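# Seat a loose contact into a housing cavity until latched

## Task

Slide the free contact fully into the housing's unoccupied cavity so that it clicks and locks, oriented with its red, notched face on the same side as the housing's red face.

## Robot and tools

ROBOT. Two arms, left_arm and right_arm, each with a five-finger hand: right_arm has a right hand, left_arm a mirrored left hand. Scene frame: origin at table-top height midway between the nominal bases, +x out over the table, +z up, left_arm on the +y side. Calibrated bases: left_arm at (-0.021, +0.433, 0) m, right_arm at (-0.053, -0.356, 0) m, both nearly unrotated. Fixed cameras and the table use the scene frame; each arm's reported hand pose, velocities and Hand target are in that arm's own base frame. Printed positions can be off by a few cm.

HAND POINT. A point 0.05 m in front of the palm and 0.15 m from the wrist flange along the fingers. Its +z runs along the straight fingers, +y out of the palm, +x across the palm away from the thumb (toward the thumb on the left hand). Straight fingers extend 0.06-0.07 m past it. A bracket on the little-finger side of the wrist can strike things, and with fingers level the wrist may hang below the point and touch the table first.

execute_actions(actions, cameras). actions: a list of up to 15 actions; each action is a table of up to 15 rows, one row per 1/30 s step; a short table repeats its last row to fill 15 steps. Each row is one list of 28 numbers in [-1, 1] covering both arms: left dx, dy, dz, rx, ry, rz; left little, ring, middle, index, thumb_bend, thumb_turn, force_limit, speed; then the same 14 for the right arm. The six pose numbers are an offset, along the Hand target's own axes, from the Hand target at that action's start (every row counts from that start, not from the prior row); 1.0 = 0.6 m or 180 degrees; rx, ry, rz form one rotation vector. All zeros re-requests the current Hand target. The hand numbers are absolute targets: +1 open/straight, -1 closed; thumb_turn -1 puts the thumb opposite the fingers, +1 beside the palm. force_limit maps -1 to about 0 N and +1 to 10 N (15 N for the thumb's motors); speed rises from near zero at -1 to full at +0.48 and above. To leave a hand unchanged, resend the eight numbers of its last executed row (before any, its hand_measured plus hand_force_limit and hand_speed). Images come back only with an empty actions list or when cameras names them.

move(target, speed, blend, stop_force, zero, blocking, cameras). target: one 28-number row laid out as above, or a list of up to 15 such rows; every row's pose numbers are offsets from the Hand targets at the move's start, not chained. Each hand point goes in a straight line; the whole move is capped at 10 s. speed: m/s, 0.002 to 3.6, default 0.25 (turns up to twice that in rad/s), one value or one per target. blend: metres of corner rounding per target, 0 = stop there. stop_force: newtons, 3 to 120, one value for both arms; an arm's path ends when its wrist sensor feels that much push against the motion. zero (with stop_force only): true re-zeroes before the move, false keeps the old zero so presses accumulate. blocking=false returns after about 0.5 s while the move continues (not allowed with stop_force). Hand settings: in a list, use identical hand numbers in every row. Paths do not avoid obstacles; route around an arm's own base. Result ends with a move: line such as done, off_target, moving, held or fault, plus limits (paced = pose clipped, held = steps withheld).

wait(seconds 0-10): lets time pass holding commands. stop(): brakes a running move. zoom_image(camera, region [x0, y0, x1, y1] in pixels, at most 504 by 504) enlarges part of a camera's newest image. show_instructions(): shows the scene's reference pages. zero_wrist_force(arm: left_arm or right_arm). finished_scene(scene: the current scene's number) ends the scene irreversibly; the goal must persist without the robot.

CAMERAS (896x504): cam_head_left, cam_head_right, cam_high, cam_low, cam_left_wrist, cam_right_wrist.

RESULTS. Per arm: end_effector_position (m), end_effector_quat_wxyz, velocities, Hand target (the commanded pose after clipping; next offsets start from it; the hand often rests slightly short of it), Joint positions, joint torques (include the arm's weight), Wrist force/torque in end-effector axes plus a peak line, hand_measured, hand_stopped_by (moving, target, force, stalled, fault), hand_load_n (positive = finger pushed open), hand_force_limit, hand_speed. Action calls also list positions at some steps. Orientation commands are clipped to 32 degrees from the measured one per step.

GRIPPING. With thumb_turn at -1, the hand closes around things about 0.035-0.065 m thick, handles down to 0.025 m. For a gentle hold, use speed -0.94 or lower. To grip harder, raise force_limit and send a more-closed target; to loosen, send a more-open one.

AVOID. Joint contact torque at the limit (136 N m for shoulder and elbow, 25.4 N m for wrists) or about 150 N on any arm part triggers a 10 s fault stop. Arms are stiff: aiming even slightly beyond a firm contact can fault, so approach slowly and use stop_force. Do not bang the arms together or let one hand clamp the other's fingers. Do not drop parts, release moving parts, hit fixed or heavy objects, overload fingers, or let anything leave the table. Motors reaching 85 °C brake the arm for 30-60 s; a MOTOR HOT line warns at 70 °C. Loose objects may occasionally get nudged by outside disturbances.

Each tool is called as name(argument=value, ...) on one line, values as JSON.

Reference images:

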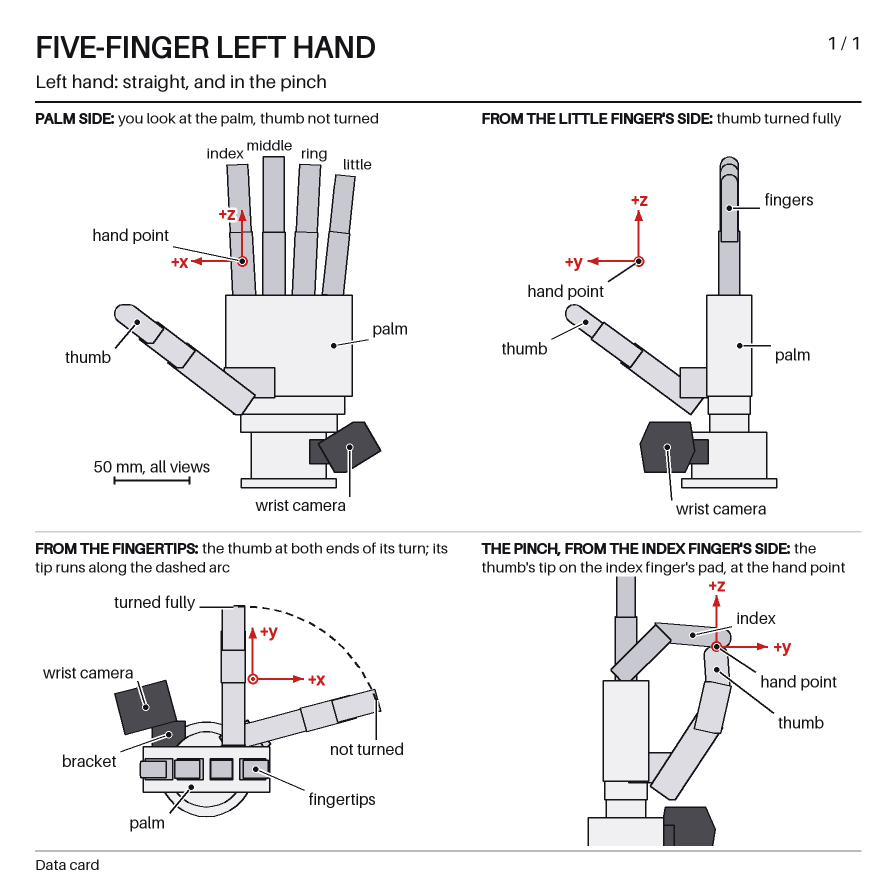

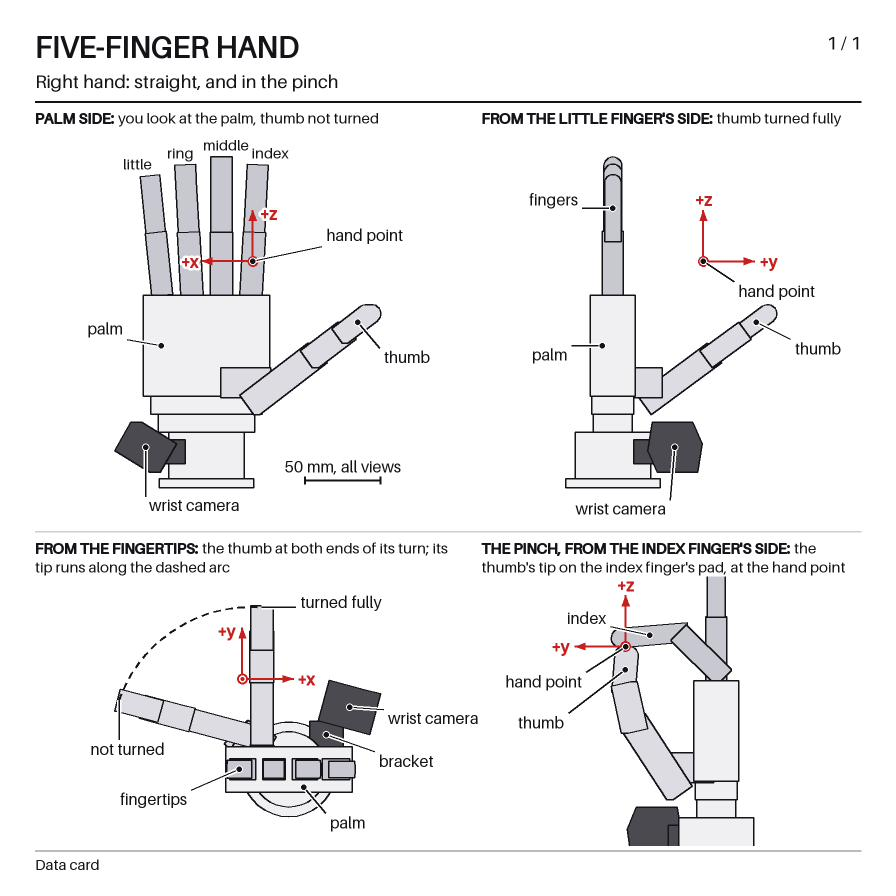

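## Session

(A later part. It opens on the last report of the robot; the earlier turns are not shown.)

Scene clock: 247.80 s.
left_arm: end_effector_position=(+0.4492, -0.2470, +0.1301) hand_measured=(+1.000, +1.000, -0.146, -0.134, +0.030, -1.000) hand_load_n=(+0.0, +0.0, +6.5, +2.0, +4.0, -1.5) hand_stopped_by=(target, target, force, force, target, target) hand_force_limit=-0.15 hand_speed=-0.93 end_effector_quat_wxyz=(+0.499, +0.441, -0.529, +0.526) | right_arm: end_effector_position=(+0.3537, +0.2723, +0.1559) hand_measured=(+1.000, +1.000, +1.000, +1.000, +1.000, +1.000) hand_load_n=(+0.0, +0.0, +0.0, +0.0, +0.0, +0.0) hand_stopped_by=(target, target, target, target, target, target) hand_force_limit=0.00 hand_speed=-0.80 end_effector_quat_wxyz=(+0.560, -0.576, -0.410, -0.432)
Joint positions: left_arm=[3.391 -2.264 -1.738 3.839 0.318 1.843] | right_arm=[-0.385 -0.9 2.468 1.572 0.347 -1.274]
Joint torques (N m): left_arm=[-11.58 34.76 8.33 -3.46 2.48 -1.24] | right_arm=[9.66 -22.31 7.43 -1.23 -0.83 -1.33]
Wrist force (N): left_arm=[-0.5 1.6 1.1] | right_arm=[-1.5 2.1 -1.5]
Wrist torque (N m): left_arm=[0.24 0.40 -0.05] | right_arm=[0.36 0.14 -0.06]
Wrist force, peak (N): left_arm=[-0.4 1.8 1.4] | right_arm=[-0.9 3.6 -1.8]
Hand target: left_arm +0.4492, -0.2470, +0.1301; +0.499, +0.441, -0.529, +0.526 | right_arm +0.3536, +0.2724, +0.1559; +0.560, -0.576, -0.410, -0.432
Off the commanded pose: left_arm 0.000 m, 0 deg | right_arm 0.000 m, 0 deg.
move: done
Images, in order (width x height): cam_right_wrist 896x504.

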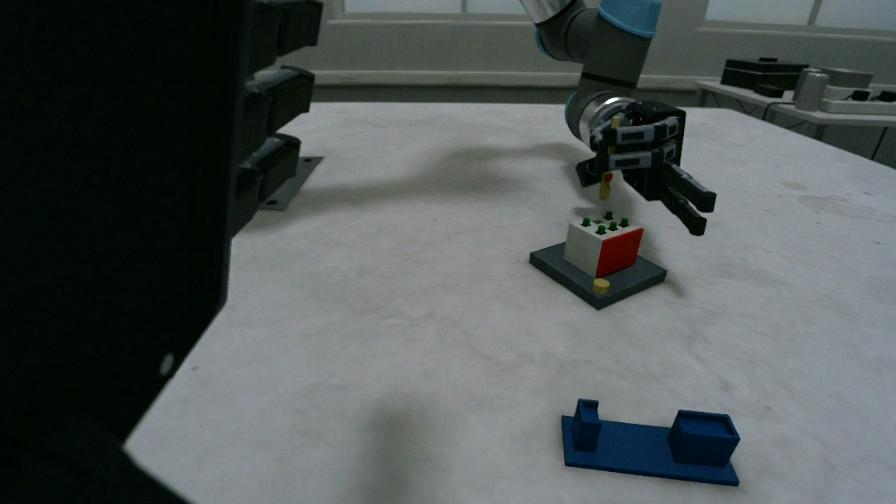

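move(target=[-0.0195,0.0040,0.0058,0,-0.0159,0,1,1,-0.55,-0.55,0.03,-1,-0.15,-0.93,0,0,0,0,0,0,1,1,1,1,1,1,0,-0.8], speed=0.05, cameras=["cam_right_wrist"])

zoom_image(camera="cam_right_wrist", region=[575, 105, 655, 245])

zoom_image(camera="cam_right_wrist", region=[580, 190, 630, 240])

move(target=[0,0,0,0,0,0,1,1,-0.55,-0.55,0.03,-1,-0.15,-0.93,0.073,0.2389,0,0,0,0,1,1,1,1,1,1,0,-0.8], speed=0.2, cameras=["cam_right_wrist"])

zoom_image(camera="cam_right_wrist", region=[400, 105, 480, 245])

zoom_image(camera="cam_right_wrist", region=[410, 190, 460, 240])

Scene clock: 255.90 s.
left_arm: end_effector_position=(+0.4479, -0.2511, +0.1185) hand_measured=(+1.000, +1.000, -0.146, -0.134, +0.030, -1.000) hand_load_n=(+0.0, +0.0, +6.5, +2.0, +4.0, -1.5) hand_stopped_by=(target, target, force, force, target, target) hand_force_limit=-0.15 hand_speed=-0.93 end_effector_quat_wxyz=(+0.485, +0.454, -0.542, +0.515) | right_arm: end_effector_position=(+0.3536, +0.2724, +0.1559) hand_measured=(+1.000, +1.000, +1.000, +1.000, +1.000, +1.000) hand_load_n=(+0.0, +0.0, +0.0, +0.0, +0.0, +0.0) hand_stopped_by=(target, target, target, target, target, target) hand_force_limit=0.00 hand_speed=-0.80 end_effector_quat_wxyz=(+0.560, -0.576, -0.410, -0.432)
Joint positions: left_arm=[3.388 -2.231 -1.796 4.025 0.305 1.691] | right_arm=[-0.384 -0.9 2.469 1.572 0.347 -1.274]
Joint torques (N m): left_arm=[2.91 33.21 20.96 -0.75 2.57 0.94] | right_arm=[12.53 -20.54 6.19 -1.72 1.22 -1.54]
Wrist force (N): left_arm=[-0.5 1.2 1.3] | right_arm=[-1.6 2.1 -1.6]
Wrist torque (N m): left_arm=[0.20 0.40 -0.21] | right_arm=[0.37 0.16 -0.07]
Wrist force, peak (N): left_arm=[-0.4 1.7 1.6] | right_arm=[-1.8 2.5 -1.8]
Hand target: left_arm +0.4480, -0.2510, +0.1184; +0.485, +0.454, -0.542, +0.515 | right_arm +0.3536, +0.2724, +0.1559; +0.560, -0.576, -0.410, -0.432
Off the commanded pose: left_arm 0.000 m, 0 deg | right_arm 0.000 m, 0 deg.
move: done
Images, in order (width x height): cam_right_wrist 896x504.

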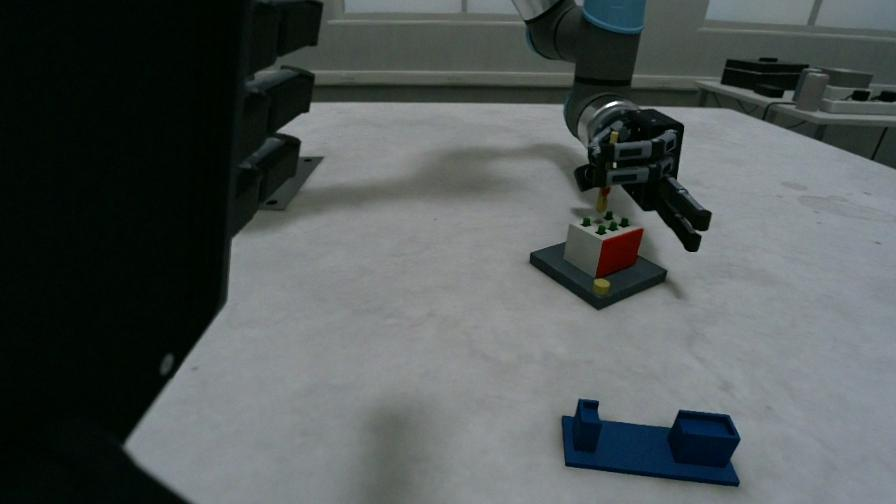

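Scaled by 3.600.

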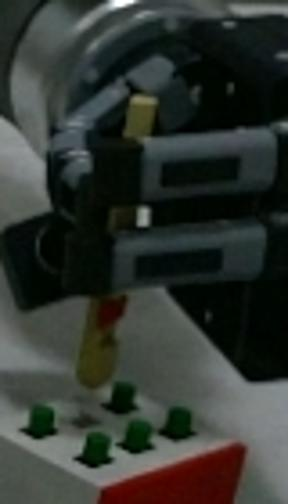

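Scaled by 10.080.

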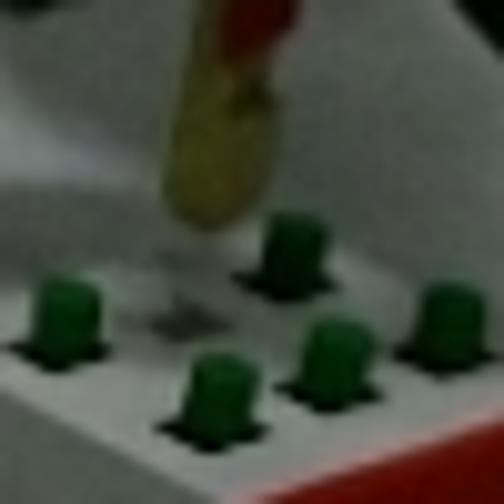

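Scene clock: 257.13 s.
left_arm: end_effector_position=(+0.4480, -0.2510, +0.1184) hand_measured=(+1.000, +1.000, -0.146, -0.134, +0.030, -1.000) hand_load_n=(+0.0, +0.0, +7.0, +2.0, +4.0, -1.0) hand_stopped_by=(target, target, force, force, target, target) hand_force_limit=-0.15 hand_speed=-0.93 end_effector_quat_wxyz=(+0.485, +0.454, -0.542, +0.515) | right_arm: end_effector_position=(+0.5033, +0.2668, +0.1560) hand_measured=(+1.000, +1.000, +1.000, +1.000, +1.000, +1.000) hand_load_n=(+0.0, +0.0, +0.0, +0.0, +0.0, +0.0) hand_stopped_by=(target, target, target, target, target, target) hand_force_limit=0.00 hand_speed=-0.80 end_effector_quat_wxyz=(+0.560, -0.576, -0.410, -0.432)
Joint positions: left_arm=[3.389 -2.231 -1.796 4.025 0.305 1.691] | right_arm=[-0.262 -0.816 2.037 1.918 0.224 -1.273]
Joint torques (N m): left_arm=[11.29 33.38 20.37 0.39 2.27 2.21] | right_arm=[-14 -39.07 -14.45 1.18 1.09 1.04]
Wrist force (N): left_arm=[-0.5 1.5 1.1] | right_arm=[-1.6 2.1 -1.6]
Wrist torque (N m): left_arm=[0.26 0.40 -0.21] | right_arm=[0.35 0.16 0.10]
Wrist force, peak (N): left_arm=[-0.5 1.6 1.4] | right_arm=[-1.1 3.7 -1.7]
Hand target: left_arm +0.4480, -0.2510, +0.1184; +0.485, +0.454, -0.542, +0.515 | right_arm +0.5034, +0.2668, +0.1560; +0.560, -0.576, -0.410, -0.432
Off the commanded pose: left_arm 0.000 m, 0 deg | right_arm 0.000 m, 0 deg.
move: done
Images, in order (width x height): cam_right_wrist 896x504.

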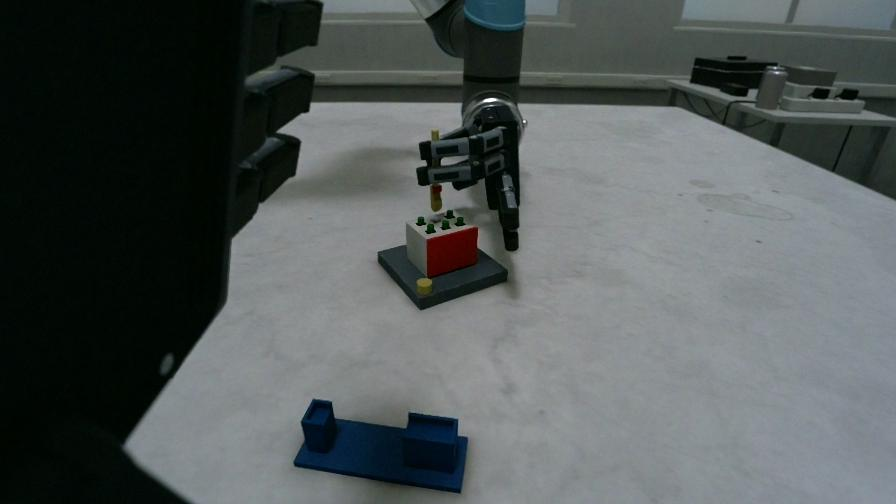

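Scaled by 3.600.

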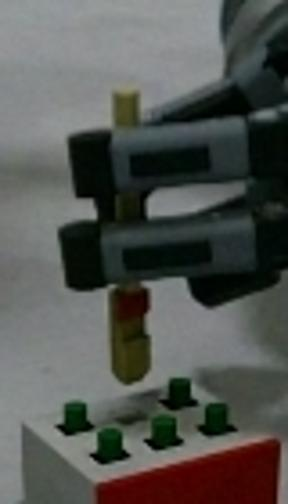

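Scaled by 10.080.

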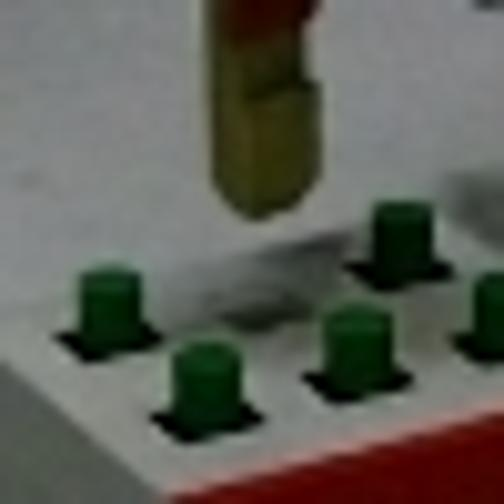

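move(target=[-0.0115,0.0018,0.0012,0,0,0,1,1,-0.55,-0.55,0.03,-1,-0.15,-0.93,0,0,0,0,0,0,1,1,1,1,1,1,0,-0.8], speed=0.02, stop_force=3, cameras=["cam_right_wrist"])

zoom_image(camera="cam_right_wrist", region=[410, 190, 460, 240])

Scene clock: 261.17 s.
left_arm: end_effector_position=(+0.4476, -0.2517, +0.1114) hand_measured=(+1.000, +1.000, -0.146, -0.134, +0.030, -1.000) hand_load_n=(+0.0, +0.0, +6.5, +2.0, +4.0, -1.0) hand_stopped_by=(target, target, force, force, target, target) hand_force_limit=-0.15 hand_speed=-0.93 end_effector_quat_wxyz=(+0.485, +0.454, -0.542, +0.515) | right_arm: end_effector_position=(+0.5034, +0.2668, +0.1560) hand_measured=(+1.000, +1.000, +1.000, +1.000, +1.000, +1.000) hand_load_n=(+0.0, +0.0, +0.0, +0.0, +0.0, +0.0) hand_stopped_by=(target, target, target, target, target, target) hand_force_limit=0.00 hand_speed=-0.80 end_effector_quat_wxyz=(+0.560, -0.576, -0.410, -0.432)
Joint positions: left_arm=[3.387 -2.244 -1.798 4.039 0.304 1.691] | right_arm=[-0.262 -0.816 2.037 1.918 0.224 -1.273]
Joint torques (N m): left_arm=[-9 48.95 11.54 -2.82 -0.53 -1.72] | right_arm=[-13.15 -32.73 -14.66 2.02 -1.42 1.97]
Wrist force (N): left_arm=[-0.6 1.4 1.2] | right_arm=[-1.4 2.1 -1.5]
Wrist torque (N m): left_arm=[0.24 0.42 -0.21] | right_arm=[0.34 0.11 0.12]
Wrist force, peak (N): left_arm=[-0.7 1.5 1.6] | right_arm=[-1.9 2.3 -1.7]
Hand target: left_arm +0.4477, -0.2517, +0.1114; +0.485, +0.454, -0.542, +0.515 | right_arm +0.5034, +0.2668, +0.1560; +0.560, -0.576, -0.410, -0.432
Off the commanded pose: left_arm 0.000 m, 0 deg | right_arm 0.000 m, 0 deg.
move: done
Images, in order (width x height): cam_right_wrist 896x504.

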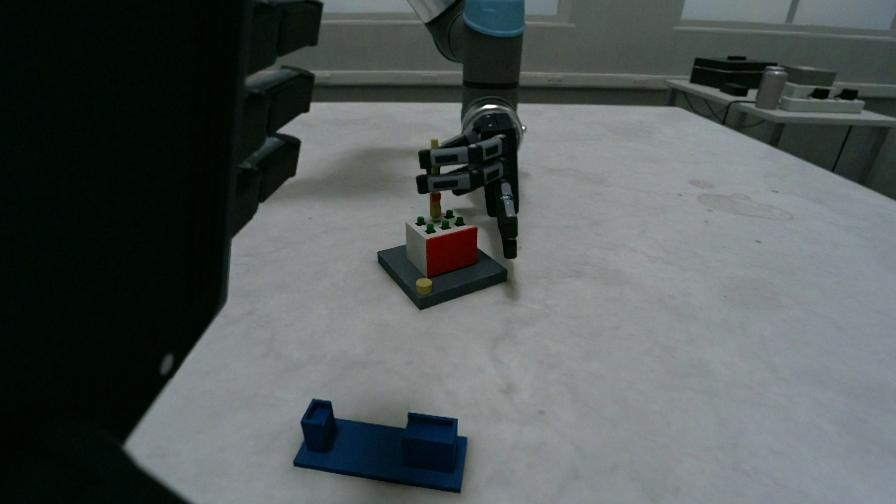

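Scaled by 10.080.

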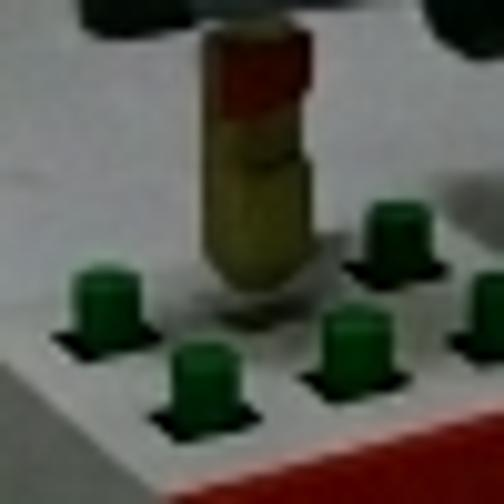

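move(target=[-0.0084,0.0003,0,0,0,0,1,1,-0.55,-0.55,0.03,-1,-0.15,-0.93,0,0,0,0,0,0,1,1,1,1,1,1,0,-0.8], speed=0.01, stop_force=3, cameras=["cam_right_wrist"])

zoom_image(camera="cam_right_wrist", region=[410, 190, 460, 240])

Scene clock: 263.90 s.
left_arm: end_effector_position=(+0.4480, -0.2517, +0.1066) hand_measured=(+1.000, +1.000, -0.146, -0.134, +0.030, -1.000) hand_load_n=(+0.0, +0.0, +5.0, +4.5, +4.0, +0.5) hand_stopped_by=(target, target, force, force, target, target) hand_force_limit=-0.15 hand_speed=-0.93 end_effector_quat_wxyz=(+0.485, +0.454, -0.542, +0.515) | right_arm: end_effector_position=(+0.5034, +0.2668, +0.1560) hand_measured=(+1.000, +1.000, +1.000, +1.000, +1.000, +1.000) hand_load_n=(+0.0, +0.0, +0.0, +0.0, +0.0, +0.0) hand_stopped_by=(target, target, target, target, target, target) hand_force_limit=0.00 hand_speed=-0.80 end_effector_quat_wxyz=(+0.560, -0.576, -0.410, -0.432)
Joint positions: left_arm=[3.387 -2.254 -1.797 4.048 0.304 1.691] | right_arm=[-0.262 -0.816 2.037 1.918 0.224 -1.273]
Joint torques (N m): left_arm=[-7.43 47.66 9.42 -2.81 1.93 -0.2] | right_arm=[-13.33 -32.24 -13.48 1.54 -1.28 1.81]
Wrist force (N): left_arm=[0.6 2.1 -0.2] | right_arm=[-1.8 2.4 -1.5]
Wrist torque (N m): left_arm=[0.18 0.30 -0.23] | right_arm=[0.39 0.16 0.11]
Wrist force, peak (N): left_arm=[3.3 1.5 -0.7] | right_arm=[-1.8 2.5 -1.8]
Hand target: left_arm +0.4480, -0.2517, +0.1066; +0.485, +0.454, -0.542, +0.515 | right_arm +0.5034, +0.2668, +0.1560; +0.560, -0.576, -0.410, -0.432
Off the commanded pose: left_arm 0.000 m, 0 deg | right_arm 0.000 m, 0 deg.
move: contact (left_arm)
Images, in order (width x height): cam_right_wrist 896x504.

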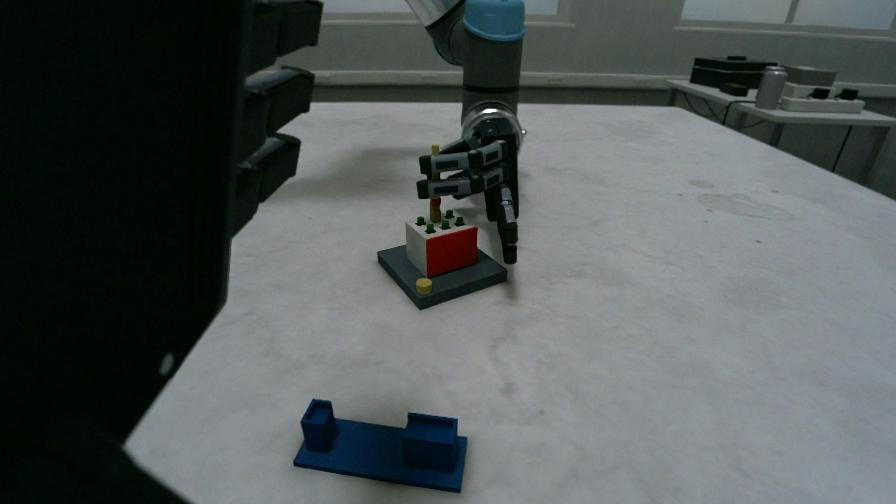

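Scaled by 10.080.

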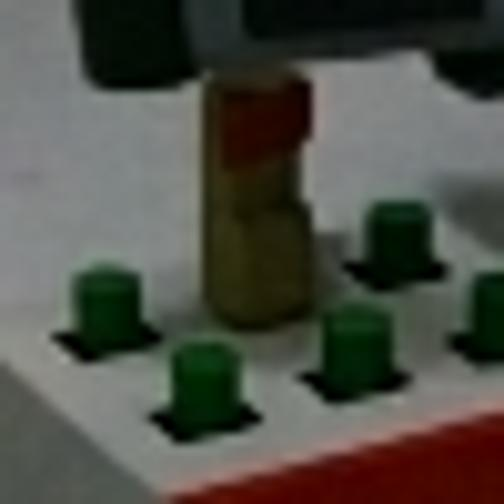

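move(target=[0,0,-0.001,0,0,0,1,1,-0.55,-0.55,0.03,-1,-0.15,-0.93,0,0,0,0,0,0,1,1,1,1,1,1,0,-0.8], speed=0.01)

move(target=[-0.005,0.0006,0,0,0,0,1,1,-0.55,-0.55,0.03,-1,-0.15,-0.93,0,0,0,0,0,0,1,1,1,1,1,1,0,-0.8], speed=0.008, stop_force=4, cameras=["cam_right_wrist"])

zoom_image(camera="cam_right_wrist", region=[410, 190, 460, 240])

Scene clock: 265.90 s.
left_arm: end_effector_position=(+0.4480, -0.2511, +0.1066) hand_measured=(+1.000, +1.000, -0.146, -0.134, +0.030, -1.000) hand_load_n=(+0.0, +0.0, +6.0, +3.0, +4.0, +0.0) hand_stopped_by=(target, target, force, force, target, target) hand_force_limit=-0.15 hand_speed=-0.93 end_effector_quat_wxyz=(+0.485, +0.454, -0.542, +0.515) | right_arm: end_effector_position=(+0.5034, +0.2668, +0.1560) hand_measured=(+1.000, +1.000, +1.000, +1.000, +1.000, +1.000) hand_load_n=(+0.0, +0.0, +0.0, -0.5, +0.0, +0.0) hand_stopped_by=(target, target, target, target, target, target) hand_force_limit=0.00 hand_speed=-0.80 end_effector_quat_wxyz=(+0.560, -0.576, -0.410, -0.432)
Joint positions: left_arm=[3.388 -2.254 -1.797 4.048 0.305 1.691] | right_arm=[-0.262 -0.816 2.037 1.918 0.224 -1.273]
Joint torques (N m): left_arm=[10.63 41.29 18.34 -2.77 1.75 -0.4] | right_arm=[-13.24 -31.85 -15.18 0.97 -0.96 1.78]
Wrist force (N): left_arm=[0.2 2.1 0.6] | right_arm=[-1.6 2.3 -1.5]
Wrist torque (N m): left_arm=[0.25 0.39 -0.25] | right_arm=[0.38 0.14 0.12]
Wrist force, peak (N): left_arm=[0.5 2.5 -0.3] | right_arm=[-1.9 2.3 -1.6]
Hand target: left_arm +0.4481, -0.2511, +0.1066; +0.485, +0.454, -0.542, +0.515 | right_arm +0.5034, +0.2668, +0.1560; +0.560, -0.576, -0.410, -0.432
Off the commanded pose: left_arm 0.000 m, 0 deg | right_arm 0.000 m, 0 deg.
move: done

Scene clock: 267.10 s.
left_arm: end_effector_position=(+0.4481, -0.2511, +0.1049) hand_measured=(+1.000, +1.000, -0.146, -0.132, +0.030, -1.000) hand_load_n=(+0.0, +0.0, +4.5, +6.5, +2.5, +1.0) hand_stopped_by=(target, target, force, force, target, target) hand_force_limit=-0.15 hand_speed=-0.93 end_effector_quat_wxyz=(+0.485, +0.454, -0.542, +0.515) | right_arm: end_effector_position=(+0.5034, +0.2668, +0.1560) hand_measured=(+1.000, +1.000, +1.000, +1.000, +1.000, +1.000) hand_load_n=(+0.0, +0.0, +0.0, +0.0, +0.0, +0.0) hand_stopped_by=(target, target, target, target, target, target) hand_force_limit=0.00 hand_speed=-0.80 end_effector_quat_wxyz=(+0.560, -0.576, -0.410, -0.432)
Joint positions: left_arm=[3.388 -2.257 -1.797 4.052 0.305 1.691] | right_arm=[-0.262 -0.816 2.037 1.918 0.224 -1.273]
Joint torques (N m): left_arm=[8.8 48.72 12.26 -2.95 1.15 -0.15] | right_arm=[-13.07 -31.72 -14.67 0.82 -1.01 1.65]
Wrist force (N): left_arm=[1.5 1.5 -2.0] | right_arm=[-1.5 2.3 -1.7]
Wrist torque (N m): left_arm=[0.25 0.23 -0.20] | right_arm=[0.38 0.14 0.12]
Wrist force, peak (N): left_arm=[5.6 0.6 -1.7] | right_arm=[-1.7 2.4 -1.6]
Hand target: left_arm +0.4481, -0.2511, +0.1049; +0.485, +0.454, -0.542, +0.515 (not the last commanded pose) | right_arm +0.5034, +0.2668, +0.1560; +0.560, -0.576, -0.410, -0.432
Off the commanded pose: left_arm 0.001 m, 0 deg | right_arm 0.000 m, 0 deg.
move: contact (left_arm)
Images, in order (width x height): cam_right_wrist 896x504.

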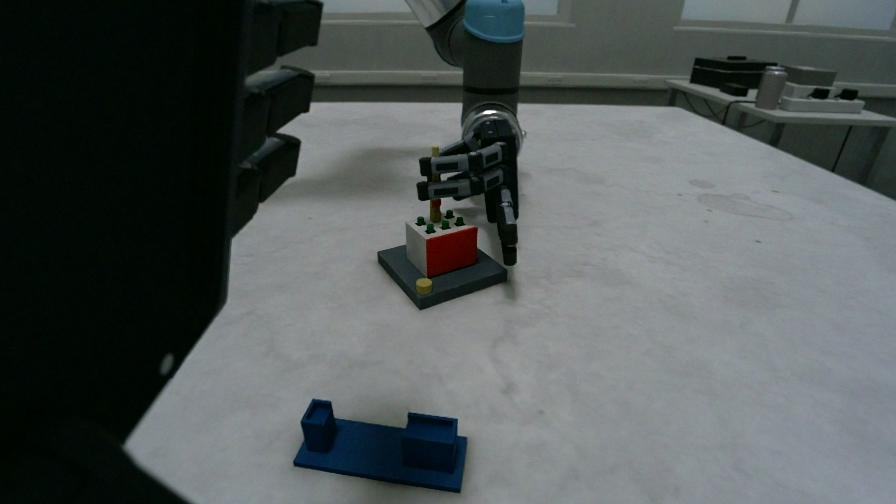

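Scaled by 10.080.

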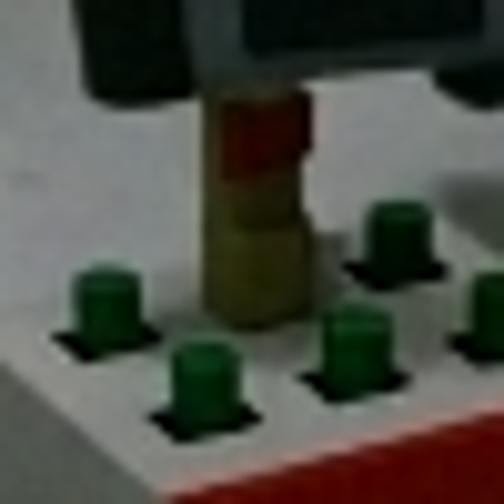

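move(target=[0.001,0,-0.001,0,0,0,1,1,-0.55,-0.55,0.03,-1,-0.15,-0.93,0,0,0,0,0,0,1,1,1,1,1,1,0,-0.8], speed=0.01)

move(target=[-0.006,0.0007,0,0,0,0,1,1,-0.55,-0.55,0.03,-1,-0.15,-0.93,0,0,0,0,0,0,1,1,1,1,1,1,0,-0.8], speed=0.008, stop_force=4, cameras=["cam_right_wrist"])

zoom_image(camera="cam_right_wrist", region=[410, 190, 460, 240])

Scene clock: 268.50 s.
left_arm: end_effector_position=(+0.4481, -0.2505, +0.1056) hand_measured=(+1.000, +1.000, -0.146, -0.132, +0.030, -1.000) hand_load_n=(+0.0, +0.0, +6.0, +3.0, +3.5, +0.0) hand_stopped_by=(target, target, force, force, target, target) hand_force_limit=-0.15 hand_speed=-0.93 end_effector_quat_wxyz=(+0.485, +0.454, -0.542, +0.515) | right_arm: end_effector_position=(+0.5034, +0.2668, +0.1560) hand_measured=(+1.000, +1.000, +1.000, +1.000, +1.000, +1.000) hand_load_n=(+0.0, +0.0, +0.0, -0.5, +0.0, +0.0) hand_stopped_by=(target, target, target, target, target, target) hand_force_limit=0.00 hand_speed=-0.80 end_effector_quat_wxyz=(+0.560, -0.576, -0.410, -0.432)
Joint positions: left_arm=[3.389 -2.256 -1.797 4.051 0.306 1.691] | right_arm=[-0.262 -0.816 2.037 1.918 0.224 -1.273]
Joint torques (N m): left_arm=[10.09 46.77 6.64 -2.77 1.92 -0.67] | right_arm=[-13.53 -31.46 -14.34 0.57 -1.04 1.49]
Wrist force (N): left_arm=[0.3 1.6 0.5] | right_arm=[-1.4 2.1 -1.6]
Wrist torque (N m): left_arm=[0.22 0.31 -0.20] | right_arm=[0.35 0.11 0.12]
Wrist force, peak (N): left_arm=[1.4 1.8 -2.1] | right_arm=[-1.7 2.4 -1.8]
Hand target: left_arm +0.4481, -0.2505, +0.1055; +0.485, +0.454, -0.542, +0.515 | right_arm +0.5034, +0.2668, +0.1560; +0.560, -0.576, -0.410, -0.432
Off the commanded pose: left_arm 0.000 m, 0 deg | right_arm 0.000 m, 0 deg.
move: done

Scene clock: 269.43 s.
left_arm: end_effector_position=(+0.4481, -0.2505, +0.1049) hand_measured=(+1.000, +1.000, -0.146, -0.132, +0.030, -1.000) hand_load_n=(+0.0, +0.0, +5.5, +4.0, +3.0, +1.0) hand_stopped_by=(target, target, force, force, target, target) hand_force_limit=-0.15 hand_speed=-0.93 end_effector_quat_wxyz=(+0.485, +0.454, -0.542, +0.515) | right_arm: end_effector_position=(+0.5034, +0.2668, +0.1560) hand_measured=(+1.000, +1.000, +1.000, +1.000, +1.000, +1.000) hand_load_n=(+0.0, +0.0, +0.0, +0.0, +0.0, +0.0) hand_stopped_by=(target, target, target, target, target, target) hand_force_limit=0.00 hand_speed=-0.80 end_effector_quat_wxyz=(+0.560, -0.576, -0.410, -0.432)
Joint positions: left_arm=[3.389 -2.257 -1.798 4.052 0.306 1.691] | right_arm=[-0.262 -0.816 2.037 1.918 0.224 -1.273]
Joint torques (N m): left_arm=[8.57 48.92 12.37 -2.96 1.5 -0.51] | right_arm=[-13.46 -31.4 -14.03 0.2 -1 1.85]
Wrist force (N): left_arm=[0.4 1.7 -0.2] | right_arm=[-1.6 2.0 -1.5]
Wrist torque (N m): left_arm=[0.25 0.31 -0.21] | right_arm=[0.32 0.15 0.10]
Wrist force, peak (N): left_arm=[5.6 0.7 -0.2] | right_arm=[-1.8 2.4 -1.6]
Hand target: left_arm +0.4481, -0.2505, +0.1049; +0.485, +0.454, -0.542, +0.515 (not the last commanded pose) | right_arm +0.5034, +0.2668, +0.1560; +0.560, -0.576, -0.410, -0.432
Off the commanded pose: left_arm 0.003 m, 0 deg | right_arm 0.000 m, 0 deg.
move: contact (left_arm)
Images, in order (width x height): cam_right_wrist 896x504.

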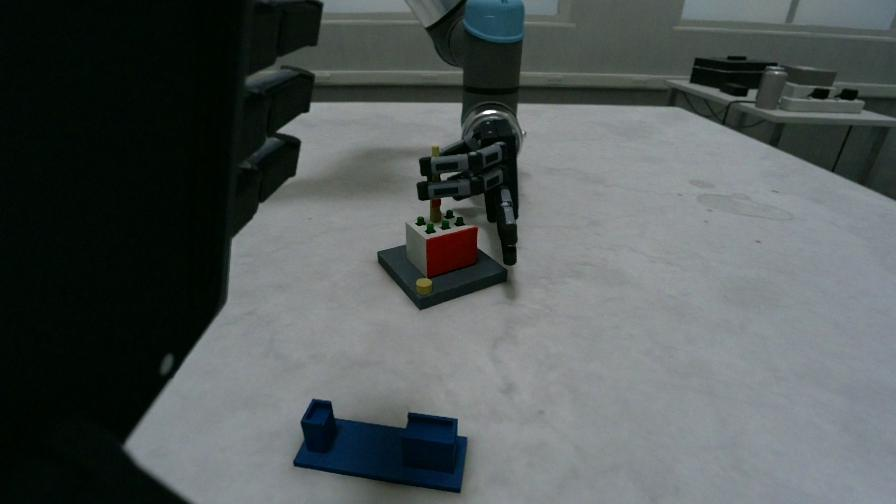

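Scaled by 10.080.

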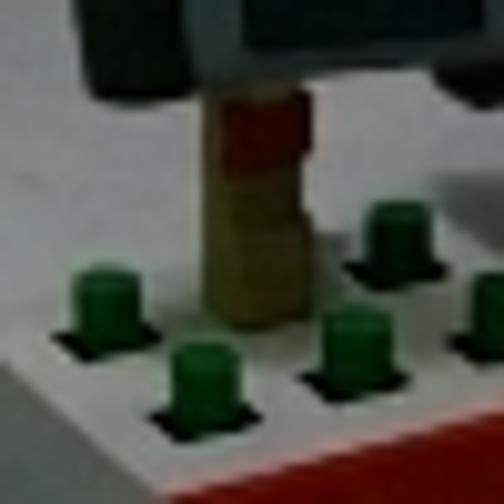

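move(target=[0.001,0,-0.0012,0,0,0,1,1,-0.55,-0.55,0.03,-1,-0.15,-0.93,0,0,0,0,0,0,1,1,1,1,1,1,0,-0.8], speed=0.01)

move(target=[-0.006,0.0007,0,0,0,0,1,1,-0.55,-0.55,0.03,-1,-0.15,-0.93,0,0,0,0,0,0,1,1,1,1,1,1,0,-0.8], speed=0.008, stop_force=5, cameras=["cam_right_wrist"])

zoom_image(camera="cam_right_wrist", region=[410, 190, 460, 240])

Scene clock: 272.10 s.
left_arm: end_effector_position=(+0.4481, -0.2497, +0.1055) hand_measured=(+1.000, +1.000, -0.146, -0.134, +0.030, -1.000) hand_load_n=(+0.0, +0.0, +7.0, +1.5, +3.5, +0.5) hand_stopped_by=(target, target, force, force, target, target) hand_force_limit=-0.15 hand_speed=-0.93 end_effector_quat_wxyz=(+0.485, +0.454, -0.542, +0.515) | right_arm: end_effector_position=(+0.5034, +0.2668, +0.1560) hand_measured=(+1.000, +1.000, +1.000, +1.000, +1.000, +1.000) hand_load_n=(+0.0, +0.0, +0.0, +0.0, +0.0, +0.0) hand_stopped_by=(target, target, target, target, target, target) hand_force_limit=0.00 hand_speed=-0.80 end_effector_quat_wxyz=(+0.560, -0.576, -0.410, -0.432)
Joint positions: left_arm=[3.391 -2.256 -1.797 4.051 0.308 1.691] | right_arm=[-0.262 -0.816 2.037 1.918 0.224 -1.273]
Joint torques (N m): left_arm=[9.95 47.28 10.1 -2.81 1.93 -1.25] | right_arm=[-13.39 -30.94 -15.37 -0.31 -0.67 1.65]
Wrist force (N): left_arm=[-0.4 1.5 1.5] | right_arm=[-1.5 2.0 -1.3]
Wrist torque (N m): left_arm=[0.23 0.41 -0.20] | right_arm=[0.31 0.12 0.11]
Wrist force, peak (N): left_arm=[-0.4 1.5 1.5] | right_arm=[-1.9 2.4 -1.8]
Hand target: left_arm +0.4481, -0.2498, +0.1055; +0.485, +0.454, -0.542, +0.515 | right_arm +0.5034, +0.2668, +0.1560; +0.560, -0.576, -0.410, -0.432
Off the commanded pose: left_arm 0.000 m, 0 deg | right_arm 0.000 m, 0 deg.
move: done

Scene clock: 273.07 s.
left_arm: end_effector_position=(+0.4481, -0.2497, +0.1046) hand_measured=(+1.000, +1.000, -0.146, -0.134, +0.030, -1.000) hand_load_n=(+0.0, +0.0, +7.0, +1.5, +2.5, +1.5) hand_stopped_by=(target, target, force, force, target, target) hand_force_limit=-0.15 hand_speed=-0.93 end_effector_quat_wxyz=(+0.485, +0.454, -0.542, +0.515) | right_arm: end_effector_position=(+0.5034, +0.2668, +0.1560) hand_measured=(+1.000, +1.000, +1.000, +1.000, +1.000, +1.000) hand_load_n=(+0.0, +0.0, +0.0, +0.0, -0.5, +0.0) hand_stopped_by=(target, target, target, target, target, target) hand_force_limit=0.00 hand_speed=-0.80 end_effector_quat_wxyz=(+0.560, -0.576, -0.410, -0.432)
Joint positions: left_arm=[3.391 -2.258 -1.798 4.053 0.308 1.691] | right_arm=[-0.262 -0.816 2.037 1.918 0.224 -1.273]
Joint torques (N m): left_arm=[8.7 48.7 15.04 -2.8 1.48 -0.88] | right_arm=[-12.69 -32.94 -15.49 -0.34 -0.75 1.61]
Wrist force (N): left_arm=[1.2 1.7 1.3] | right_arm=[-1.5 2.3 -1.7]
Wrist torque (N m): left_arm=[0.25 0.39 -0.20] | right_arm=[0.38 0.15 0.11]
Wrist force, peak (N): left_arm=[6.6 0.8 1.4] | right_arm=[-1.8 2.4 -1.5]
Hand target: left_arm +0.4481, -0.2497, +0.1046; +0.485, +0.454, -0.542, +0.515 (not the last commanded pose) | right_arm +0.5034, +0.2668, +0.1560; +0.560, -0.576, -0.410, -0.432
Off the commanded pose: left_arm 0.003 m, 0 deg | right_arm 0.000 m, 0 deg.
move: contact (left_arm)
Images, in order (width x height): cam_right_wrist 896x504.

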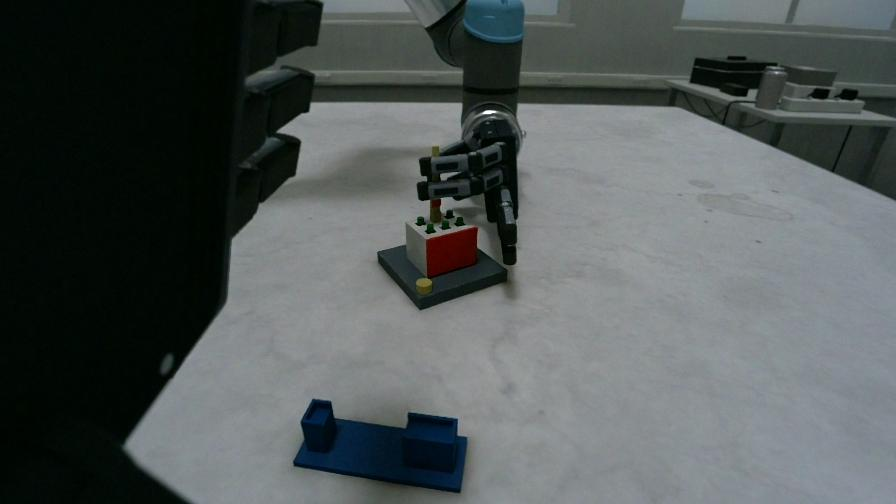

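Scaled by 10.080.

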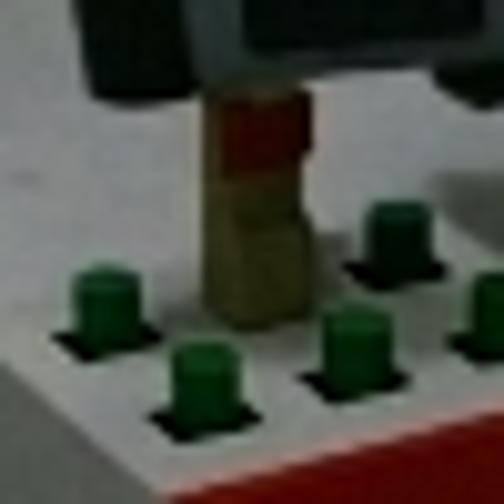

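move(target=[0.0110,-0.0013,0,0.0110,-0.0013,0,1,1,-0.55,-0.55,0.03,-1,-0.15,-0.93,0,0,0,0,0,0,1,1,1,1,1,1,0,-0.8], speed=0.05)

move(target=[-0.015,0.0018,0,0,0,0,1,1,-0.55,-0.55,0.03,-1,-0.15,-0.93,0,0,0,0,0,0,1,1,1,1,1,1,0,-0.8], speed=0.012, stop_force=5)

Scene clock: 275.33 s.
left_arm: end_effector_position=(+0.4481, -0.2497, +0.1112) hand_measured=(+1.000, +1.000, -0.144, -0.134, +0.030, -1.000) hand_load_n=(+0.0, +0.0, +7.0, +1.5, +3.5, +1.5) hand_stopped_by=(target, target, force, force, target, target) hand_force_limit=-0.15 hand_speed=-0.93 end_effector_quat_wxyz=(+0.476, +0.463, -0.534, +0.523) | right_arm: end_effector_position=(+0.5034, +0.2668, +0.1560) hand_measured=(+1.000, +1.000, +1.000, +1.000, +1.000, +1.000) hand_load_n=(+0.0, +0.0, +0.0, +0.0, +0.0, +0.0) hand_stopped_by=(target, target, target, target, target, target) hand_force_limit=0.00 hand_speed=-0.80 end_effector_quat_wxyz=(+0.560, -0.576, -0.410, -0.432)
Joint positions: left_arm=[3.4 -2.232 -1.825 4.053 0.282 1.691] | right_arm=[-0.262 -0.816 2.037 1.918 0.224 -1.273]
Joint torques (N m): left_arm=[-4.06 33.55 20.43 1.8 2.19 -0.78] | right_arm=[-12.01 -31.42 -14.89 -1.05 -0.57 1.61]
Wrist force (N): left_arm=[-0.3 1.7 1.3] | right_arm=[-1.6 1.8 -1.4]
Wrist torque (N m): left_arm=[0.26 0.38 -0.20] | right_arm=[0.30 0.14 0.10]
Wrist force, peak (N): left_arm=[0.7 1.9 1.3] | right_arm=[-1.9 2.5 -1.6]
Hand target: left_arm +0.4481, -0.2497, +0.1112; +0.476, +0.463, -0.534, +0.523 | right_arm +0.5034, +0.2668, +0.1560; +0.560, -0.576, -0.410, -0.432
Off the commanded pose: left_arm 0.000 m, 0 deg | right_arm 0.000 m, 0 deg.
move: done

Scene clock: 276.70 s.
left_arm: end_effector_position=(+0.4481, -0.2497, +0.1045) hand_measured=(+1.000, +1.000, -0.144, -0.134, +0.030, -1.000) hand_load_n=(+0.0, +0.0, +7.0, +1.5, +3.0, +1.5) hand_stopped_by=(target, target, force, force, target, target) hand_force_limit=-0.15 hand_speed=-0.93 end_effector_quat_wxyz=(+0.476, +0.463, -0.534, +0.523) | right_arm: end_effector_position=(+0.5034, +0.2668, +0.1560) hand_measured=(+1.000, +1.000, +1.000, +1.000, +1.000, +1.000) hand_load_n=(+0.0, +0.0, +0.0, +0.0, +0.0, +0.0) hand_stopped_by=(target, target, target, target, target, target) hand_force_limit=0.00 hand_speed=-0.80 end_effector_quat_wxyz=(+0.560, -0.576, -0.410, -0.432)
Joint positions: left_arm=[3.4 -2.245 -1.825 4.067 0.282 1.691] | right_arm=[-0.262 -0.816 2.037 1.918 0.224 -1.273]
Joint torques (N m): left_arm=[-8.23 48.63 16.61 -2.84 2.29 -1.02] | right_arm=[-11.49 -31.76 -15.47 -1.25 -0.57 1.54]
Wrist force (N): left_arm=[-0.3 1.7 1.7] | right_arm=[-1.7 2.2 -1.3]
Wrist torque (N m): left_arm=[0.23 0.41 -0.21] | right_arm=[0.35 0.14 0.11]
Wrist force, peak (N): left_arm=[5.3 1.2 1.6] | right_arm=[-1.7 2.3 -1.9]
Hand target: left_arm +0.4481, -0.2497, +0.1045; +0.476, +0.463, -0.534, +0.523 (not the last commanded pose) | right_arm +0.5034, +0.2668, +0.1560; +0.560, -0.576, -0.410, -0.432
Off the commanded pose: left_arm 0.002 m, 0 deg | right_arm 0.000 m, 0 deg.
move: contact (left_arm)

move(target=[[-0.001,0.0001,0,0,0,0,1,1,-0.55,-0.55,0.03,-1,-0.15,-0.93,0,0,0,0,0,0,1,1,1,1,1,1,0,-0.8],[-0.0012,0.0001,0,-0.0221,0.0026,0,1,1,-0.55,-0.55,0.03,-1,-0.15,-0.93,0,0,0,0,0,0,1,1,1,1,1,1,0,-0.8]], speed=0.02, cameras=["cam_right_wrist"])

zoom_image(camera="cam_right_wrist", region=[410, 190, 460, 240])

Scene clock: 280.93 s.
left_arm: end_effector_position=(+0.4481, -0.2497, +0.1038) hand_measured=(+1.000, +1.000, -0.144, -0.134, +0.030, -1.000) hand_load_n=(+0.0, +0.0, +6.5, +2.0, +3.0, +1.0) hand_stopped_by=(target, target, force, force, target, target) hand_force_limit=-0.15 hand_speed=-0.93 end_effector_quat_wxyz=(+0.494, +0.444, -0.550, +0.506) | right_arm: end_effector_position=(+0.5034, +0.2668, +0.1560) hand_measured=(+1.000, +1.000, +1.000, +1.000, +1.000, +1.000) hand_load_n=(+0.0, +0.0, +0.0, +0.0, +0.0, +0.0) hand_stopped_by=(target, target, target, target, target, target) hand_force_limit=0.00 hand_speed=-0.80 end_effector_quat_wxyz=(+0.560, -0.576, -0.410, -0.432)
Joint positions: left_arm=[3.381 -2.273 -1.769 4.039 0.334 1.691] | right_arm=[-0.262 -0.816 2.037 1.918 0.224 -1.273]
Joint torques (N m): left_arm=[-3.74 43.26 4.88 -1.55 -1.5 -0.65] | right_arm=[-12.23 -31.77 -15.08 -1.36 -0.25 1.56]
Wrist force (N): left_arm=[-0.3 0.8 1.2] | right_arm=[-1.5 2.3 -1.6]
Wrist torque (N m): left_arm=[0.20 0.38 -0.03] | right_arm=[0.38 0.13 0.12]
Wrist force, peak (N): left_arm=[3.8 1.2 1.5] | right_arm=[-2.0 2.4 -1.7]
Hand target: left_arm +0.4481, -0.2497, +0.1038; +0.494, +0.444, -0.550, +0.506 | right_arm +0.5034, +0.2668, +0.1560; +0.560, -0.576, -0.410, -0.432
Off the commanded pose: left_arm 0.000 m, 0 deg | right_arm 0.000 m, 0 deg.
move: done
Images, in order (width x height): cam_right_wrist 896x504.

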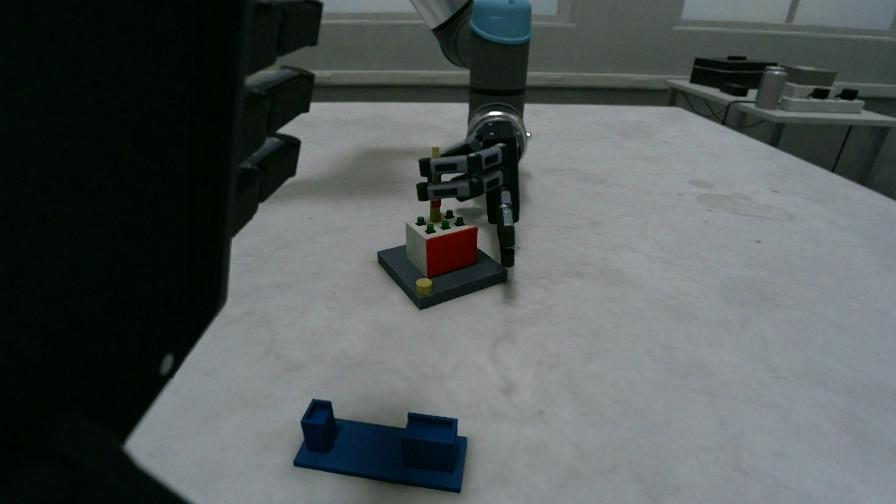

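Scaled by 10.080.

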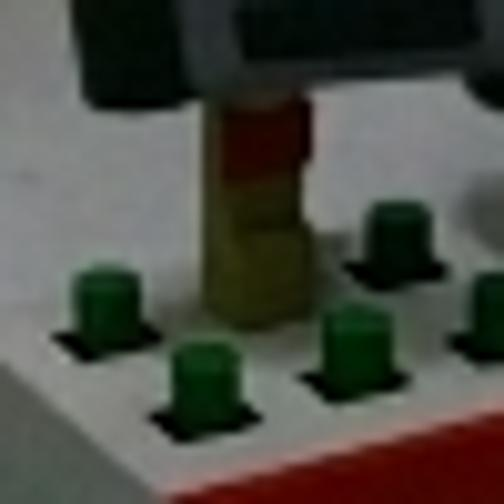

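move(target=[-0.010,0.0012,0,0,0,0,1,1,-0.55,-0.55,0.03,-1,-0.15,-0.93,0,0,0,0,0,0,1,1,1,1,1,1,0,-0.8], speed=0.01, stop_force=6, cameras=["cam_right_wrist"])

zoom_image(camera="cam_right_wrist", region=[410, 190, 460, 240])

Scene clock: 283.20 s.
left_arm: end_effector_position=(+0.4481, -0.2497, +0.0977) hand_measured=(+1.000, +1.000, -0.144, -0.134, +0.030, -1.000) hand_load_n=(+0.0, +0.0, +5.5, +3.5, +3.0, +1.5) hand_stopped_by=(target, target, force, force, target, target) hand_force_limit=-0.15 hand_speed=-0.93 end_effector_quat_wxyz=(+0.494, +0.444, -0.550, +0.506) | right_arm: end_effector_position=(+0.5034, +0.2668, +0.1560) hand_measured=(+1.000, +1.000, +1.000, +1.000, +1.000, +1.000) hand_load_n=(+0.5, +0.0, +0.0, +0.0, +0.0, -0.5) hand_stopped_by=(target, target, target, target, target, target) hand_force_limit=0.00 hand_speed=-0.80 end_effector_quat_wxyz=(+0.560, -0.576, -0.410, -0.432)
Joint positions: left_arm=[3.381 -2.284 -1.77 4.052 0.333 1.691] | right_arm=[-0.262 -0.816 2.037 1.918 0.224 -1.273]
Joint torques (N m): left_arm=[10.59 50.88 2.98 -2.16 -2.57 -1.67] | right_arm=[-11.45 -31.7 -15.11 -1.36 0.03 1.71]
Wrist force (N): left_arm=[-0.4 2.1 -0.3] | right_arm=[-1.7 2.2 -1.2]
Wrist torque (N m): left_arm=[0.23 0.30 -0.09] | right_arm=[0.33 0.15 0.10]
Wrist force, peak (N): left_arm=[-1.2 2.4 -0.5] | right_arm=[-1.6 2.5 -1.7]
Hand target: left_arm +0.4481, -0.2497, +0.0977; +0.494, +0.444, -0.550, +0.506 | right_arm +0.5034, +0.2668, +0.1560; +0.560, -0.576, -0.410, -0.432
Off the commanded pose: left_arm 0.000 m, 0 deg | right_arm 0.000 m, 0 deg.
move: done
Images, in order (width x height): cam_right_wrist 896x504.

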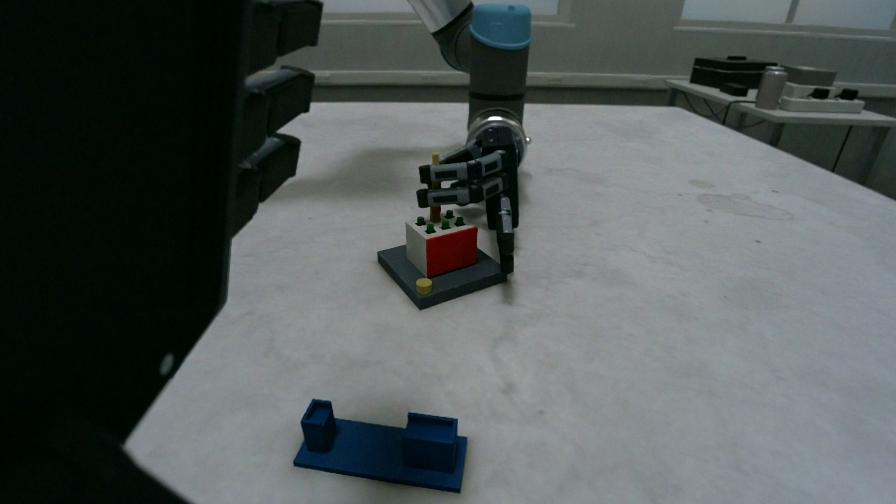

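Scaled by 10.080.

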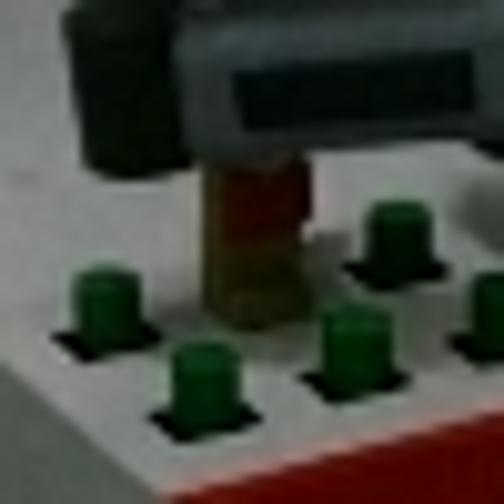

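move(target=[-0.0066,0.0008,0,0,0,0,1,1,-0.55,-0.55,0.03,-1,-0.15,-0.93,0,0,0,0,0,0,1,1,1,1,1,1,0,-0.8], speed=0.01, stop_force=3, cameras=["cam_right_wrist"])

zoom_image(camera="cam_right_wrist", region=[380, 130, 540, 290])

Scene clock: 285.40 s.
left_arm: end_effector_position=(+0.4481, -0.2497, +0.0937) hand_measured=(+1.000, +1.000, -0.144, -0.134, +0.030, -1.000) hand_load_n=(+0.0, +0.0, +5.0, +3.5, +2.5, +1.5) hand_stopped_by=(target, target, force, force, target, target) hand_force_limit=-0.15 hand_speed=-0.93 end_effector_quat_wxyz=(+0.494, +0.444, -0.550, +0.506) | right_arm: end_effector_position=(+0.5034, +0.2668, +0.1560) hand_measured=(+1.000, +1.000, +1.000, +1.000, +1.000, +1.000) hand_load_n=(+0.0, +0.0, +0.0, +0.0, +0.0, +0.0) hand_stopped_by=(target, target, target, target, target, target) hand_force_limit=0.00 hand_speed=-0.80 end_effector_quat_wxyz=(+0.560, -0.576, -0.410, -0.432)
Joint positions: left_arm=[3.381 -2.292 -1.77 4.059 0.333 1.691] | right_arm=[-0.262 -0.816 2.037 1.918 0.224 -1.273]
Joint torques (N m): left_arm=[9.78 49.95 2.81 -1.99 -2.23 -0.81] | right_arm=[-10.91 -32.68 -15.04 -1.5 0.02 1.77]
Wrist force (N): left_arm=[-0.3 2.2 -0.7] | right_arm=[-1.8 1.8 -1.5]
Wrist torque (N m): left_arm=[0.21 0.31 -0.09] | right_arm=[0.29 0.19 0.08]
Wrist force, peak (N): left_arm=[-1.4 2.4 -0.5] | right_arm=[-1.8 2.5 -1.8]
Hand target: left_arm +0.4481, -0.2497, +0.0937; +0.494, +0.444, -0.550, +0.506 | right_arm +0.5034, +0.2668, +0.1560; +0.560, -0.576, -0.410, -0.432
Off the commanded pose: left_arm 0.000 m, 0 deg | right_arm 0.000 m, 0 deg.
move: done
Images, in order (width x height): cam_right_wrist 896x504.

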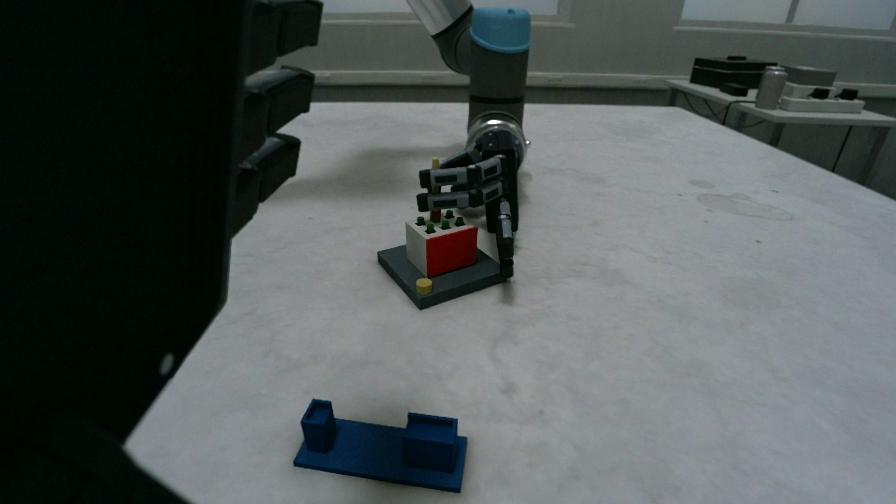

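Scaled by 3.150.

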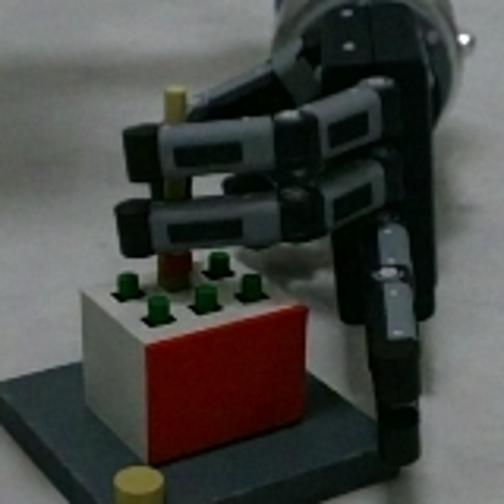

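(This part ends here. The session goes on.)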